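# Fit two printed parts on jig pins or call

## Task

Quickly (a courier is waiting), seat both loose printed parts on their matching pins in the jig, arranged as the drawing shows. If this kit ought not to be assembled, do not assemble it: instead press the blue CALL button with a closed gripper, keep it pressed about one second, and leave the kit's parts untouched.

## Robot and tools

Robot: two arms, left_arm and right_arm, each with a parallel two-finger gripper and a wrist camera. The scene frame has its origin at table-top height, halfway between the two nominal bases; +x points out over the table, +z up, and left_arm sits on the +y side (arm names do not match image left/right). Calibrated bases: left_arm at (-0.004, +0.322, 0) m with quat_wxyz (+1.000, 0, 0, -0.013), a slight yaw; right_arm at (0, -0.242, 0) m, unrotated. Each arm reports its hand pose, velocities, targets and wrist-camera pose in its own base frame; fixed cameras and the table use the scene frame. Reported poses may be a few cm off, worse at long reach.

Gripper: fingers point along its +z, close along its y. end_effector_position is the point between the pads, roughly 1 cm short of the fingertips.

Command row (shared by execute_actions and move): one flat list of 14 numbers, each in [-1, 1]. First seven are left_arm: dx, dy, dz, rx, ry, rz, opening; the next seven are the same for right_arm. Both arms always appear. dx..rz are offsets, not poses: measured along that arm's own base axes, from the arm's Hand target as it stood when the action or call began (not from the previous row). rx, ry, rz form one rotation vector, turning about the Hand target position. Scale: 1.0 = 0.6 m or 180 degrees; a translation longer than 1.0 is shortened along its direction. Opening is absolute: +1 fully open (0.094 m), -1 closed. Sending six zeros re-requests the current Hand target; a 0 in the opening slot means half-open, so repeat the present opening to leave a gripper alone.

execute_actions(actions, cameras): actions is a list of actions, each a table of up to 15 rows, one row per 1/30 s step; a short table repeats its last row to fill 15 steps. Each action lasts 0.5 s. An empty actions list returns the state plus images from all cameras. cameras: list of names, ["all"], or []; an unknown name invalidates the call.

move(target, speed, blend, opening_speed, grip_force, blocking, cameras): straight-line paths for both grippers. target is one 14-number row or a list of up to 15 rows; every row is an offset from the same starting Hand targets. speed in m/s, 0.002 to 4.3 (default 0.25), one value or one per target; rotation limit is twice that in rad/s. blend in metres rounds corners of a list (0 = stop at each). opening_speed: rate on the -1..+1 scale per second, at least 0.2; use it to close gently. grip_force: newtons per pad, 10 to 50, one value or one per arm; it persists, and low values close slowly. blocking=false returns after about 0.5 s while motion continues. Paths are capped at 10 s total and do not avoid obstacles or the other arm. Result adds a move: line with the ending (done, off_target, moving, held, fault) and limits (paced = pose clipped, held = steps withheld). done means at rest within 10 mm and 2 degrees; neither done nor off_target tells you about contact.

wait(seconds 0 to 10, cameras): lets time pass holding commands; a running move continues. stop(cameras): brakes a running move. zoom_image(camera, region): region [x0, y0, x1, y1] in pixels of that camera's newest image, at most 504 wide and tall; camera is one of cam_high, cam_low, cam_over, cam_left_wrist, cam_right_wrist. read_manual(section="licences") gives licence text only. finished_scene(scene=1) ends the scene for good; the result must hold without the robot.

Cameras: cam_high, cam_low, cam_over at 896x504 (scene-fixed), wrist cameras 616x616 fisheye.

Reading results: Hand target is the last commanded pose after clipping; the next offsets start there. Orientation commands are clipped to 40 degrees from the measured one per step. Friction and weight can leave the gripper a few cm off its target in free air; a fresh command (even zeros) re-asks, or send the remaining gap as an offset. grip_measured uses the opening scale; it reads slightly wide when empty and up to ~0.064 narrower than a hard part when squeezing, so it does not reveal contact. To release, command an opening well above grip_measured. Joint torques include gravity and per-unit offsets; positive means toward larger joint position; torques 3 and 4 wrap at ±28 N m. Joint velocities may read within noise. Motor temperatures and actions-left lines may be omitted when unchanged. MOTOR HOT appears at 85 °C; at 100 °C that arm goes limp for 30 to 60 s or more, so avoid long loaded holds, stretched poses, or pushing toward unreachable targets.

Avoid: any moderate contact between the arms, including one gripper closing on the other's fingers; paths near an arm's own base (swing around it); fast moves into contact or targets far past a surface (hard presses); hitting fixed or heavy things; dropping parts or releasing them while moving; anything ending up off the table. A blocked arm keeps pushing until you command its target back past the gripper. Thinking time lets the scene run, so keep replies brisk.

Each tool is called after ">>>" by a JSON object that holds its "method" and its "body", one argument or row to a line.

## Session

>>> {"method": "execute_actions", "body": {
  "actions": []
}}

Scene clock: 0.00 s.
left_arm: end_effector_position=(+0.8336, +0.1334, +0.3179) grip_measured=+1.000 end_effector_quat_wxyz=(+0.651, +0.264, +0.656, +0.278) | right_arm: end_effector_position=(+0.2673, -0.3790, +0.1093) grip_measured=+1.000 end_effector_quat_wxyz=(+0.581, +0.111, +0.786, -0.180)
Joint positions: left_arm=[0.195 1.993 1.645 0.35 0.175 0.785 0.094] | right_arm=[-1.21 1.517 0.466 0.691 -0.737 -0.408 0.094]
Joint velocities: within noise
Joint torques (N m): no reading
Motor temperatures (°C): left_arm=[31 32 28 30 26 24 26] | right_arm=[28 26 26 26 24 26 25]
Heat: left arm: hottest shoulder 32 °C; right arm: hottest waist 28 °C.
Hand target: left_arm +0.8384, +0.1343, +0.3211; +0.654, +0.263, +0.652, +0.280 | right_arm +0.2702, -0.3866, +0.1197; +0.586, +0.103, +0.781, -0.190
Tool commands: left_gripper/opening=+1.0 right_gripper/opening=+1.0

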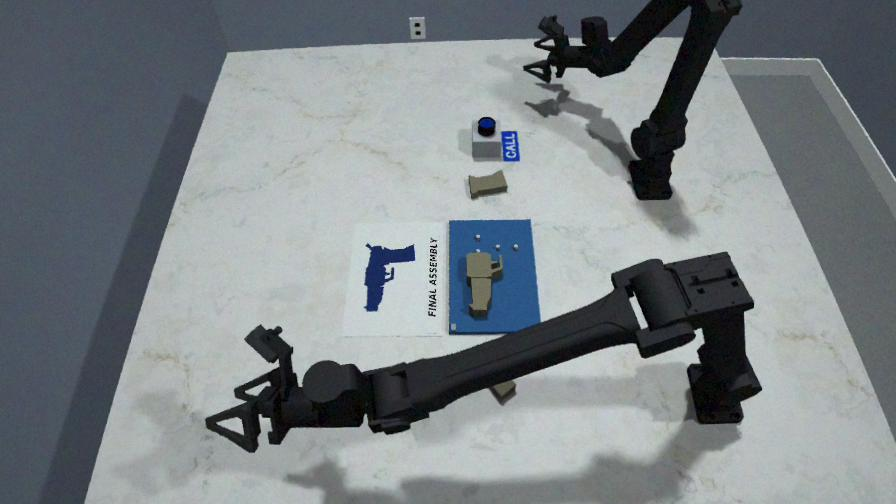

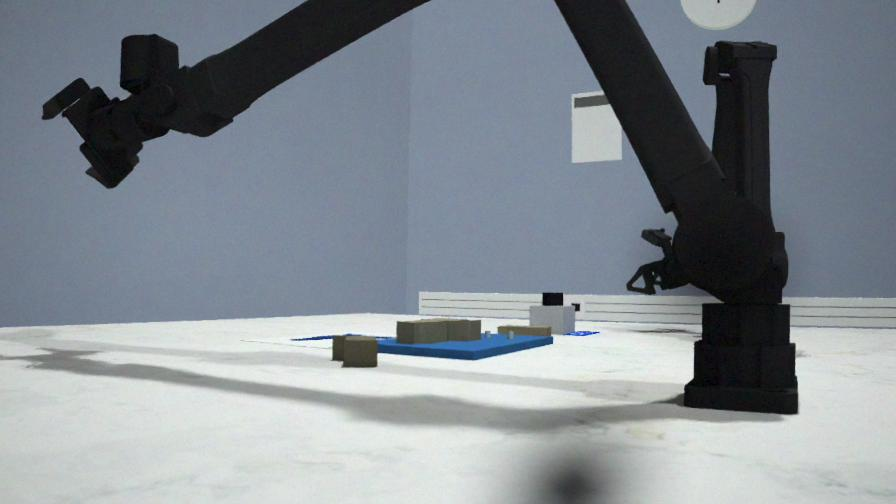

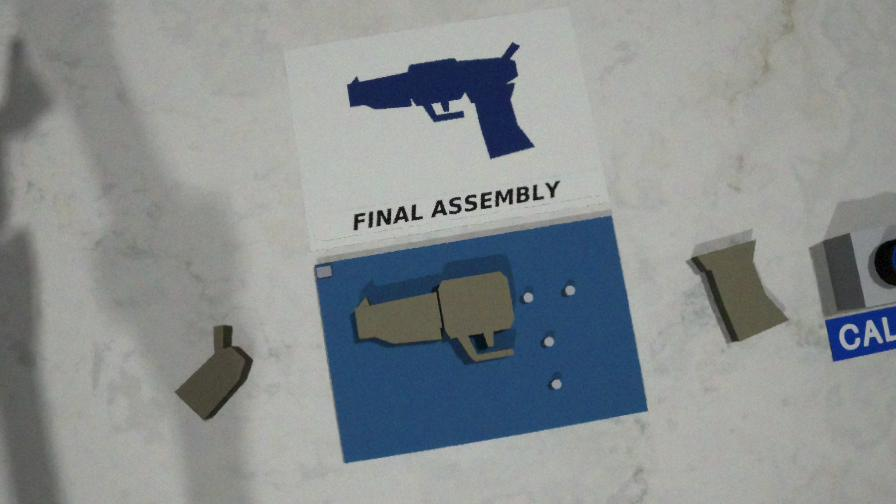

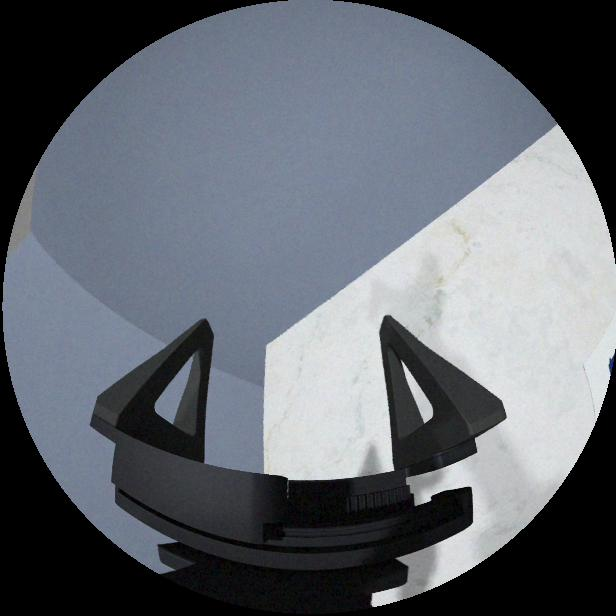

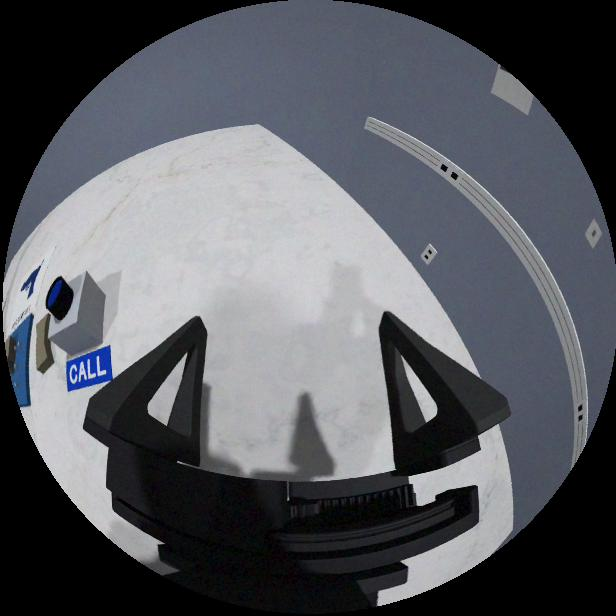

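The drawing shows a handgun, and the loose parts are its grip and hammer, so I won't assemble this kit. I'll press CALL instead and leave the parts where they are.

>>> {"method": "move", "body": {
  "target": [0,0,0,0,0,0,1,0.256,0.478,0.2,0.1306,0.403,0.0708,-1],
  "speed": 0.35,
  "cameras": ["cam_high","cam_low","cam_over","cam_right_wrist"]
}}

Scene clock: 26.97 s.
left_arm: end_effector_position=(+0.8336, +0.1334, +0.3179) grip_measured=+1.000 end_effector_quat_wxyz=(+0.651, +0.264, +0.656, +0.278) | right_arm: end_effector_position=(+0.4122, -0.0980, +0.2219) grip_measured=-0.994 end_effector_quat_wxyz=(-0.017, -0.005, +1.000, +0.003)
Joint positions: left_arm=[0.195 1.993 1.645 0.35 0.175 0.785 0.094] | right_arm=[-0.232 1.474 1.358 -1.489 0.001 -0.241 0]
Joint torques (N m): left_arm=[-1.26 -21.3 10.93 2.21 0.06 -0.14] | right_arm=[-1.38 -12.69 12.48 -0.65 -0.03 0.13]
Heat: left arm: hottest shoulder 34 °C; right arm: hottest waist 28 °C.
Hand target: left_arm +0.8384, +0.1343, +0.3211; +0.654, +0.263, +0.652, +0.280 | right_arm +0.4238, -0.0998, +0.2398; +0.001, +0.000, +1.000, -0.001
Off the commanded pose: left_arm 0.006 m, 1 deg | right_arm 0.021 m, 2 deg.
move: off_target (right_arm)
Images, in order (width x height): cam_high 896x504, cam_low 896x504, cam_over 896x504, cam_right_wrist 616x616.

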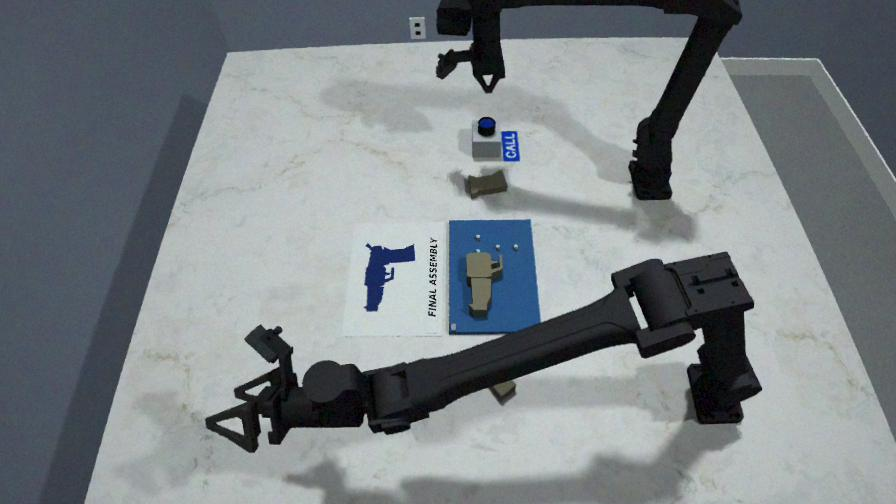

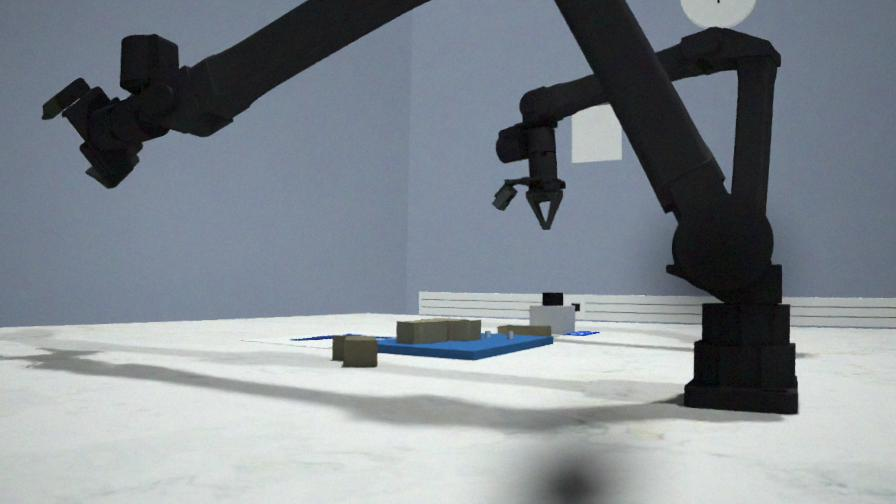

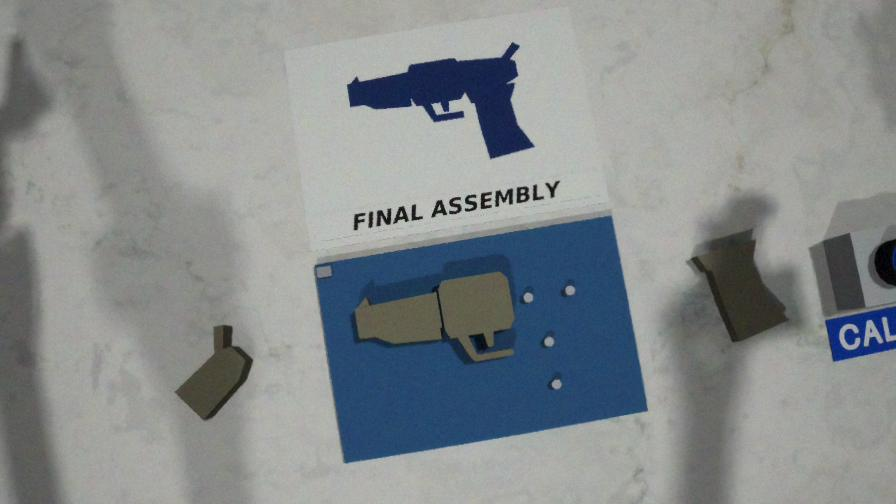

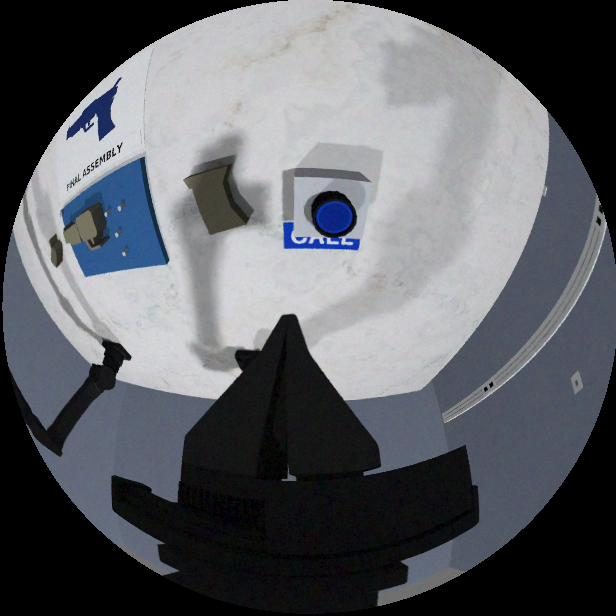

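>>> {"method": "move", "body": {
  "target": [0,0,0,0,0,0,1,0,-0.06,-0.155,0,0,0,-1],
  "cameras": ["cam_high","cam_low","cam_right_wrist"]
}}

Scene clock: 38.23 s.
left_arm: end_effector_position=(+0.8336, +0.1334, +0.3179) grip_measured=+1.000 end_effector_quat_wxyz=(+0.651, +0.264, +0.656, +0.278) | right_arm: end_effector_position=(+0.4159, -0.1314, +0.1357) grip_measured=-0.994 end_effector_quat_wxyz=(-0.020, +0.004, +1.000, +0.005)
Joint positions: left_arm=[0.195 1.993 1.645 0.35 0.175 0.785 0.094] | right_arm=[-0.304 1.56 1.223 -1.274 0.001 -0.296 0]
Joint torques (N m): left_arm=[-1.26 -21.3 10.93 2.22 0.07 -0.14] | right_arm=[-1.61 -14.68 9.42 0.36 -0.01 -0.12]
Heat: left arm: hottest shoulder 35 °C; right arm: hottest elbow 30 °C.
Hand target: left_arm +0.8384, +0.1343, +0.3211; +0.654, +0.263, +0.652, +0.280 | right_arm +0.4238, -0.1358, +0.1467; +0.000, +0.000, +1.000, -0.001
Off the commanded pose: left_arm 0.006 m, 1 deg | right_arm 0.014 m, 2 deg.
move: off_target (right_arm)
Images, in order (width x height): cam_high 896x504, cam_low 896x504, cam_right_wrist 616x616.

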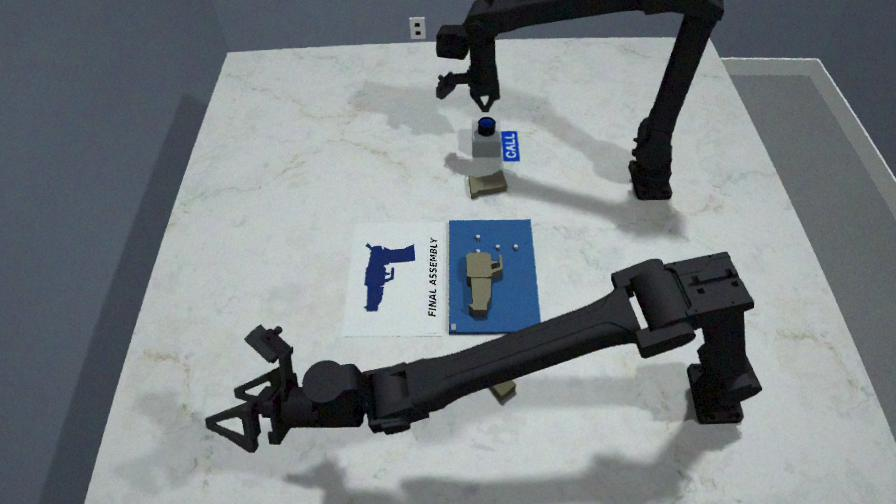

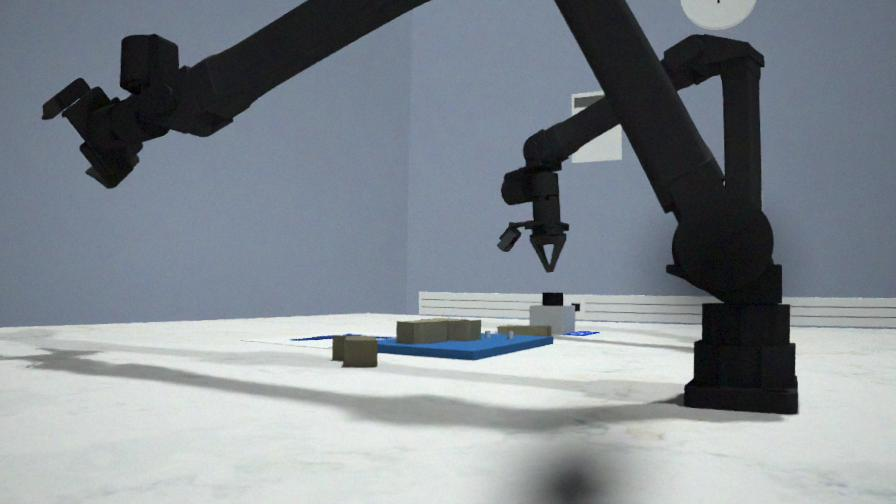

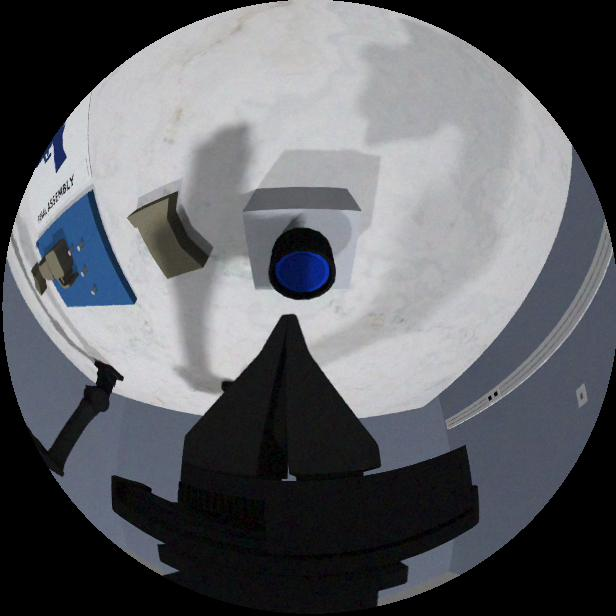

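>>> {"method": "move", "body": {
  "target": [0,0,0,0,0,0,1,0.003,-0.008,-0.092,0,0,0,-1],
  "speed": 0.05,
  "cameras": ["cam_high","cam_low","cam_right_wrist"]
}}

Scene clock: 47.27 s.
left_arm: end_effector_position=(+0.8336, +0.1334, +0.3179) grip_measured=+1.000 end_effector_quat_wxyz=(+0.651, +0.264, +0.656, +0.278) | right_arm: end_effector_position=(+0.4214, -0.1333, +0.0926) grip_measured=-0.994 end_effector_quat_wxyz=(-0.006, +0.000, +1.000, +0.001)
Joint positions: left_arm=[0.195 1.993 1.645 0.35 0.175 0.785 0.094] | right_arm=[-0.305 1.601 1.151 -1.132 0.001 -0.306 0]
Joint torques (N m): left_arm=[-1.2 -21.25 10.92 2.22 0.07 -0.14] | right_arm=[-2.37 -13.22 8.42 0.5 -0.04 -0.1]
Motor temperatures (°C): left_arm=[31 35 32 30 26 24 26] | right_arm=[28 27 31 26 24 26 25]
Heat: left arm: hottest shoulder 35 °C; right arm: hottest elbow 31 °C.
Hand target: left_arm +0.8384, +0.1343, +0.3211; +0.654, +0.263, +0.652, +0.280 | right_arm +0.4257, -0.1406, +0.0916; +0.001, +0.000, +1.000, -0.001
Off the commanded pose: left_arm 0.006 m, 1 deg | right_arm 0.008 m, 1 deg.
move: done
Images, in order (width x height): cam_high 896x504, cam_low 896x504, cam_right_wrist 616x616.

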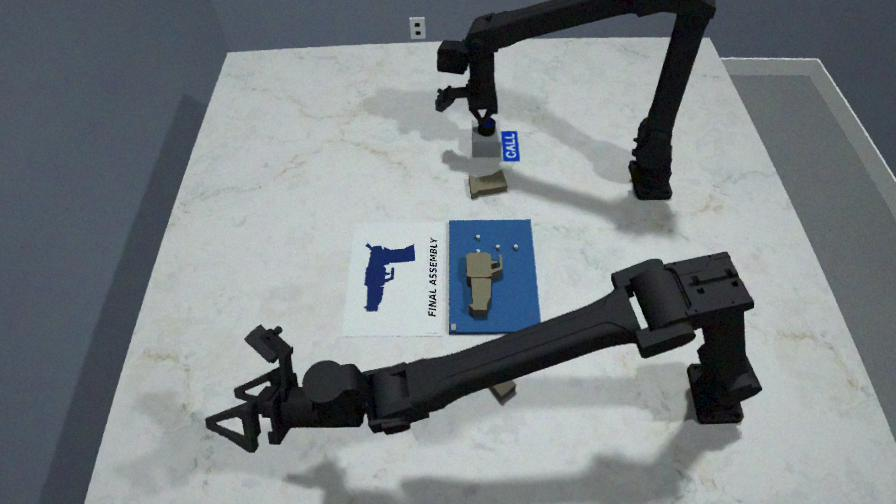

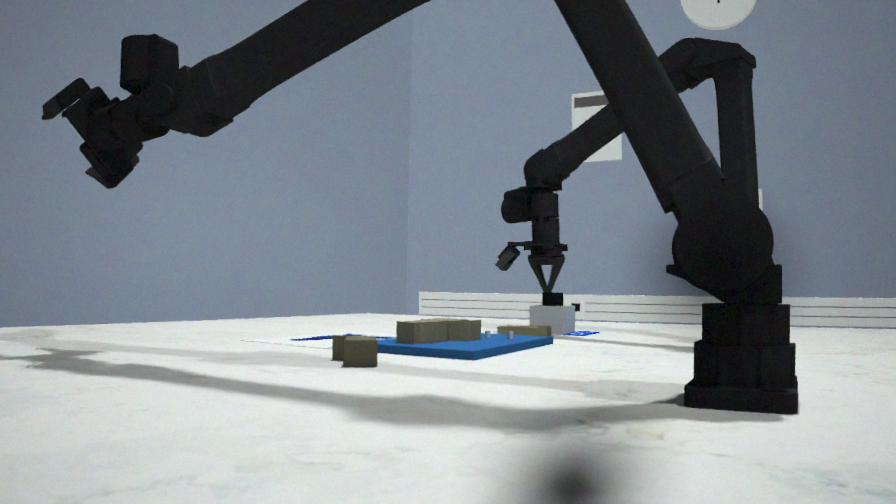

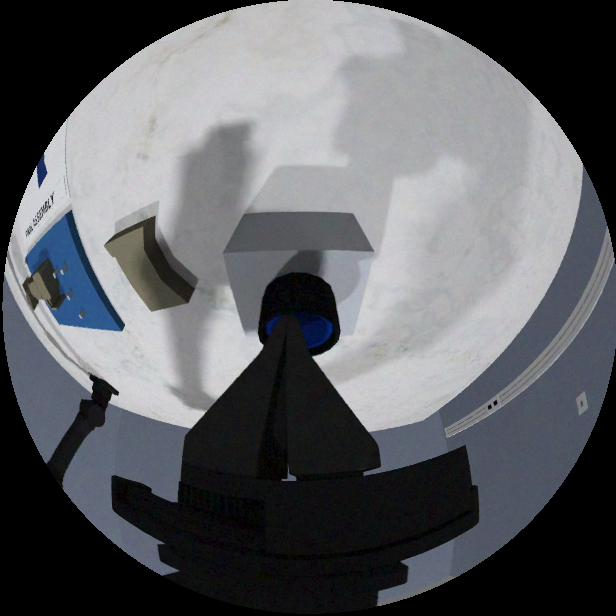

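>>> {"method": "move", "body": {
  "target": [
    [0,0,0,0,0,0,1,-0.003,-0.006,0.012,0,0,0,-1],
    [0,0,0,0,0,0,1,-0.007,-0.006,-0.025,0,0,0,-1]
  ],
  "speed": 0.05,
  "cameras": ["cam_high","cam_low","cam_right_wrist"]
}}

>>> {"method": "zoom_image", "body": {
  "camera": "cam_right_wrist",
  "region": [200, 220, 400, 420]
}}

>>> {"method": "zoom_image", "body": {
  "camera": "cam_low",
  "region": [490, 240, 610, 345]
}}

Scene clock: 53.43 s.
left_arm: end_effector_position=(+0.8336, +0.1334, +0.3179) grip_measured=+1.000 end_effector_quat_wxyz=(+0.651, +0.264, +0.656, +0.278) | right_arm: end_effector_position=(+0.4198, -0.1374, +0.0865) grip_measured=-0.994 end_effector_quat_wxyz=(-0.001, -0.001, +1.000, +0.000)
Joint positions: left_arm=[0.195 1.993 1.645 0.35 0.175 0.785 0.094] | right_arm=[-0.315 1.601 1.133 -1.103 0.001 -0.317 0]
Joint torques (N m): left_arm=[-1.2 -21.3 10.93 2.22 0.07 -0.14] | right_arm=[-2.32 -12.22 7.41 0.96 -0.02 -0.09]
Heat: left arm: hottest shoulder 35 °C; right arm: hottest elbow 31 °C.
Hand target: left_arm +0.8384, +0.1343, +0.3211; +0.654, +0.263, +0.652, +0.280 | right_arm +0.4213, -0.1442, +0.0765; +0.001, +0.000, +1.000, -0.001
Off the commanded pose: left_arm 0.006 m, 1 deg | right_arm 0.012 m, 0 deg.
move: off_target (right_arm)
Images, in order (width x height): cam_high 896x504, cam_low 896x504, cam_right_wrist 616x616.

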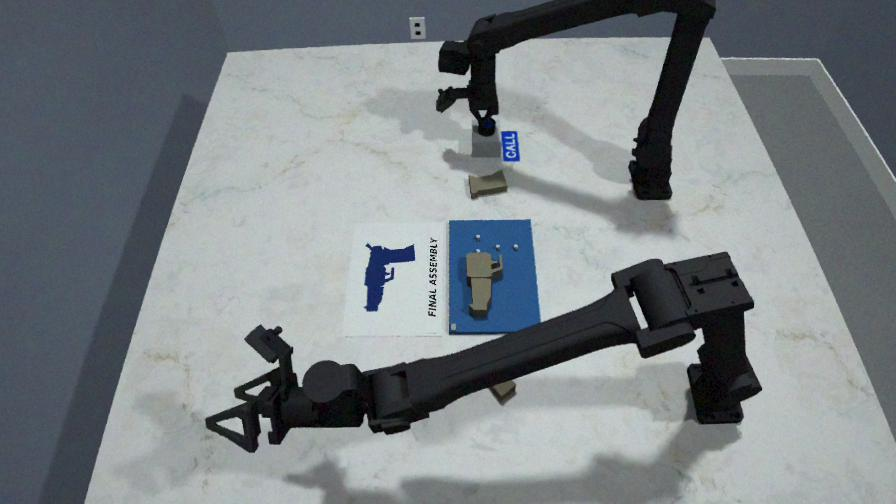

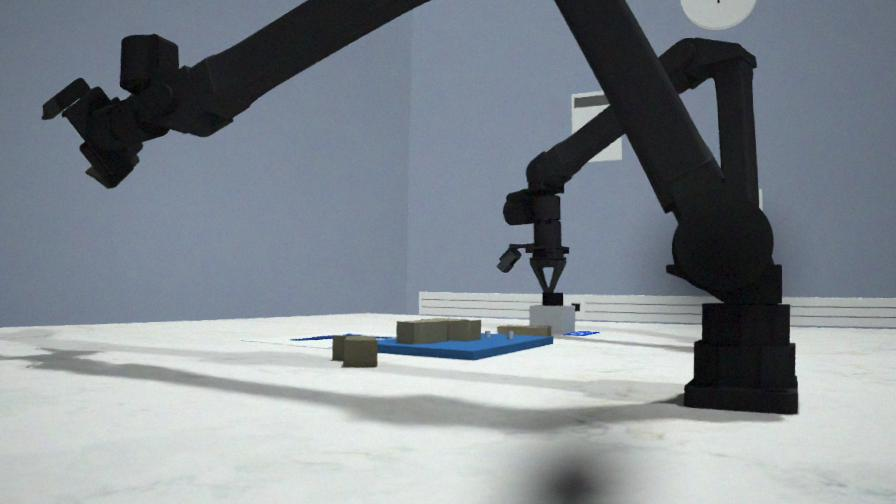

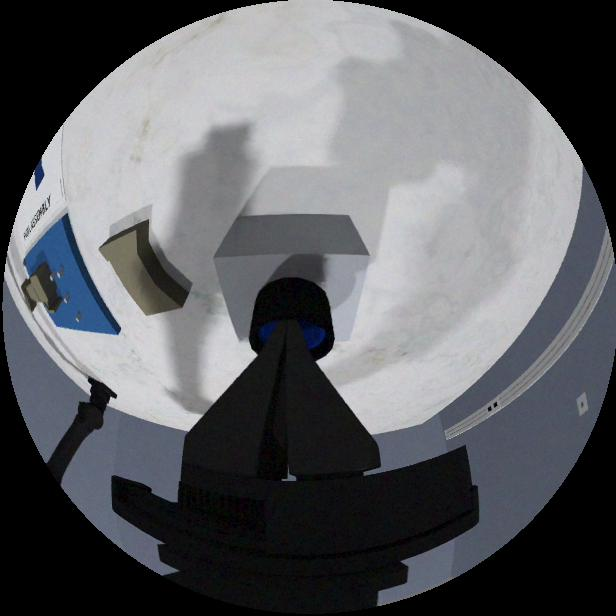

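Scaled by 2.520 from the camera's 616x616 image, which has a finer 880x880 frame.

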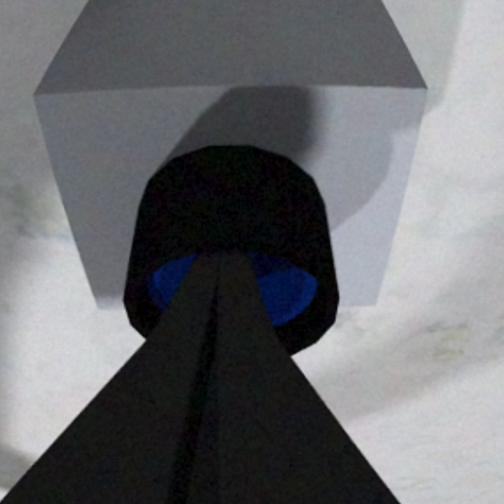

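Scaled by 4.200.

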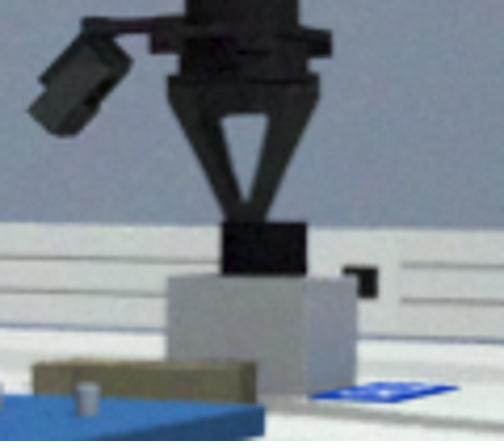

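>>> {"method": "move", "body": {
  "target": [
    [0,0,0,0,0,0,1,0,-0.001,0.033,0,0,0,-1],
    [0,0,0,0,0,0,1,-0.012,-0.001,0.028,0,0,0,-1],
    [0,0,0,0,0,0,1,-0.012,-0.001,-0.022,0,0,0,-1]
  ],
  "speed": 0.05,
  "cameras": ["cam_low","cam_right_wrist"]
}}

>>> {"method": "zoom_image", "body": {
  "camera": "cam_right_wrist",
  "region": [200, 220, 400, 420]
}}

>>> {"method": "zoom_image", "body": {
  "camera": "cam_low",
  "region": [490, 240, 610, 345]
}}

Scene clock: 60.87 s.
left_arm: end_effector_position=(+0.8336, +0.1334, +0.3179) grip_measured=+1.000 end_effector_quat_wxyz=(+0.651, +0.264, +0.656, +0.278) | right_arm: end_effector_position=(+0.4172, -0.1385, +0.0837) grip_measured=-0.994 end_effector_quat_wxyz=(+0.009, -0.002, +1.000, -0.004)
Joint positions: left_arm=[0.195 1.993 1.645 0.35 0.175 0.785 0.094] | right_arm=[-0.319 1.588 1.108 -1.072 0.001 -0.323 0]
Joint torques (N m): left_arm=[-1.2 -21.3 10.93 2.22 0.07 -0.14] | right_arm=[-2.26 -10.87 6.42 1.24 -0.03 -0.1]
Heat: left arm: hottest shoulder 36 °C; right arm: hottest elbow 31 °C.
Hand target: left_arm +0.8384, +0.1343, +0.3211; +0.654, +0.263, +0.652, +0.280 | right_arm +0.4141, -0.1447, +0.0633; +0.000, +0.000, +1.000, -0.001
Off the commanded pose: left_arm 0.006 m, 1 deg | right_arm 0.022 m, 1 deg.
move: off_target (right_arm)
Images, in order (width x height): cam_low 896x504, cam_right_wrist 616x616.

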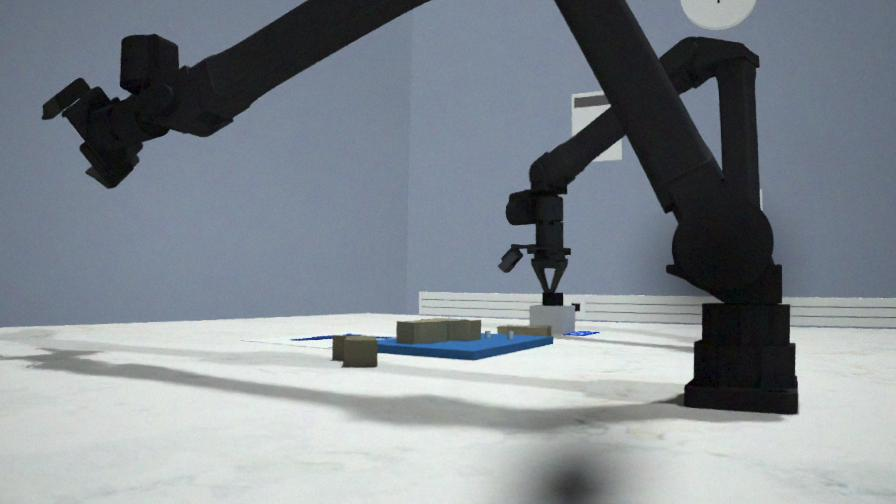

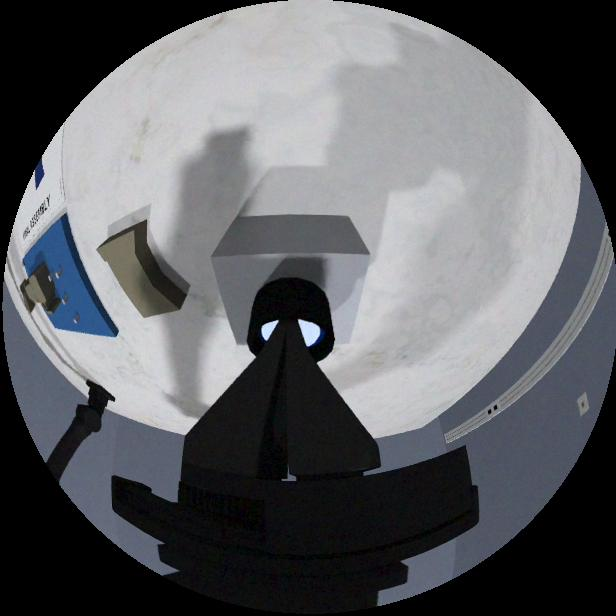

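Scaled by 2.520 from the camera's 616x616 image, which has a finer 880x880 frame.

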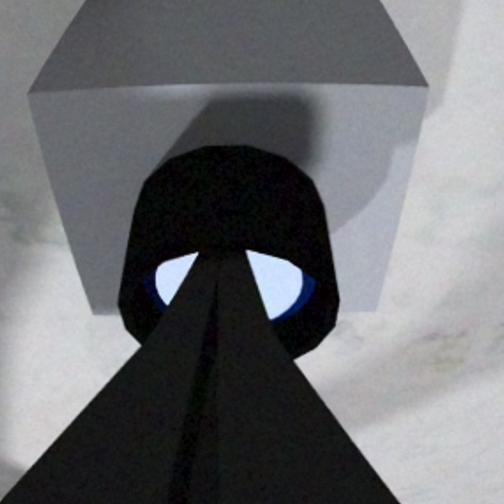

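Scaled by 4.200.

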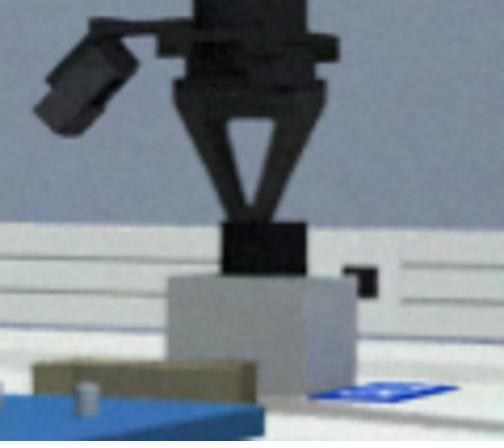

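The button is lit, so it's being pressed. It has been held for several seconds, so I'll release it gently.

>>> {"method": "move", "body": {
  "target": [0,0,0,0,0,0,1,0,0,0.12,0,0,0,-1],
  "speed": 0.1,
  "cameras": ["cam_right_wrist"]
}}

Scene clock: 64.13 s.
left_arm: end_effector_position=(+0.8336, +0.1334, +0.3179) grip_measured=+1.000 end_effector_quat_wxyz=(+0.651, +0.264, +0.656, +0.278) | right_arm: end_effector_position=(+0.4018, -0.1344, +0.1144) grip_measured=-0.994 end_effector_quat_wxyz=(-0.021, -0.001, +1.000, +0.006)
Joint positions: left_arm=[0.195 1.993 1.645 0.35 0.175 0.785 0.094] | right_arm=[-0.321 1.552 1.154 -1.217 0.001 -0.323 0]
Joint torques (N m): left_arm=[-1.2 -21.36 10.93 2.22 0.07 -0.14] | right_arm=[-2.32 -14.33 11.55 -0.68 -0.01 -0.1]
Heat: left arm: hottest shoulder 36 °C; right arm: hottest elbow 31 °C.
Hand target: left_arm +0.8384, +0.1343, +0.3211; +0.654, +0.263, +0.652, +0.280 | right_arm +0.4141, -0.1448, +0.1354; +0.000, +0.000, +1.000, -0.001
Off the commanded pose: left_arm 0.006 m, 1 deg | right_arm 0.026 m, 3 deg.
move: off_target (right_arm)
Images, in order (width x height): cam_right_wrist 616x616.

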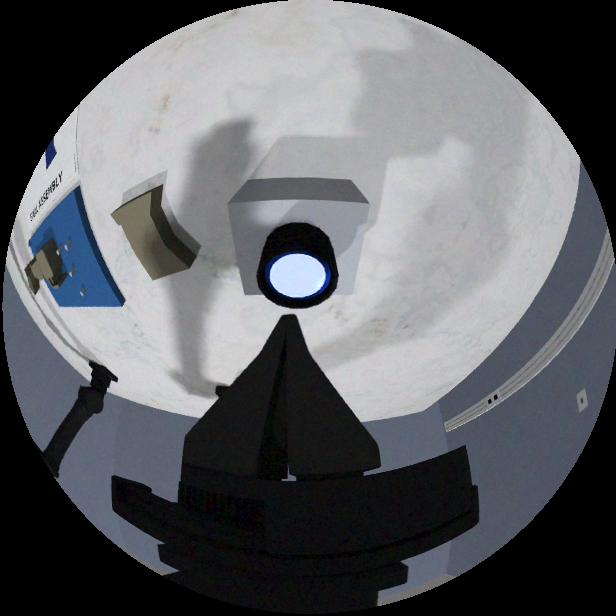

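The light stays on after release, so the call registered.

>>> {"method": "finished_scene", "body": {

}}

The scene is finished: the task was done.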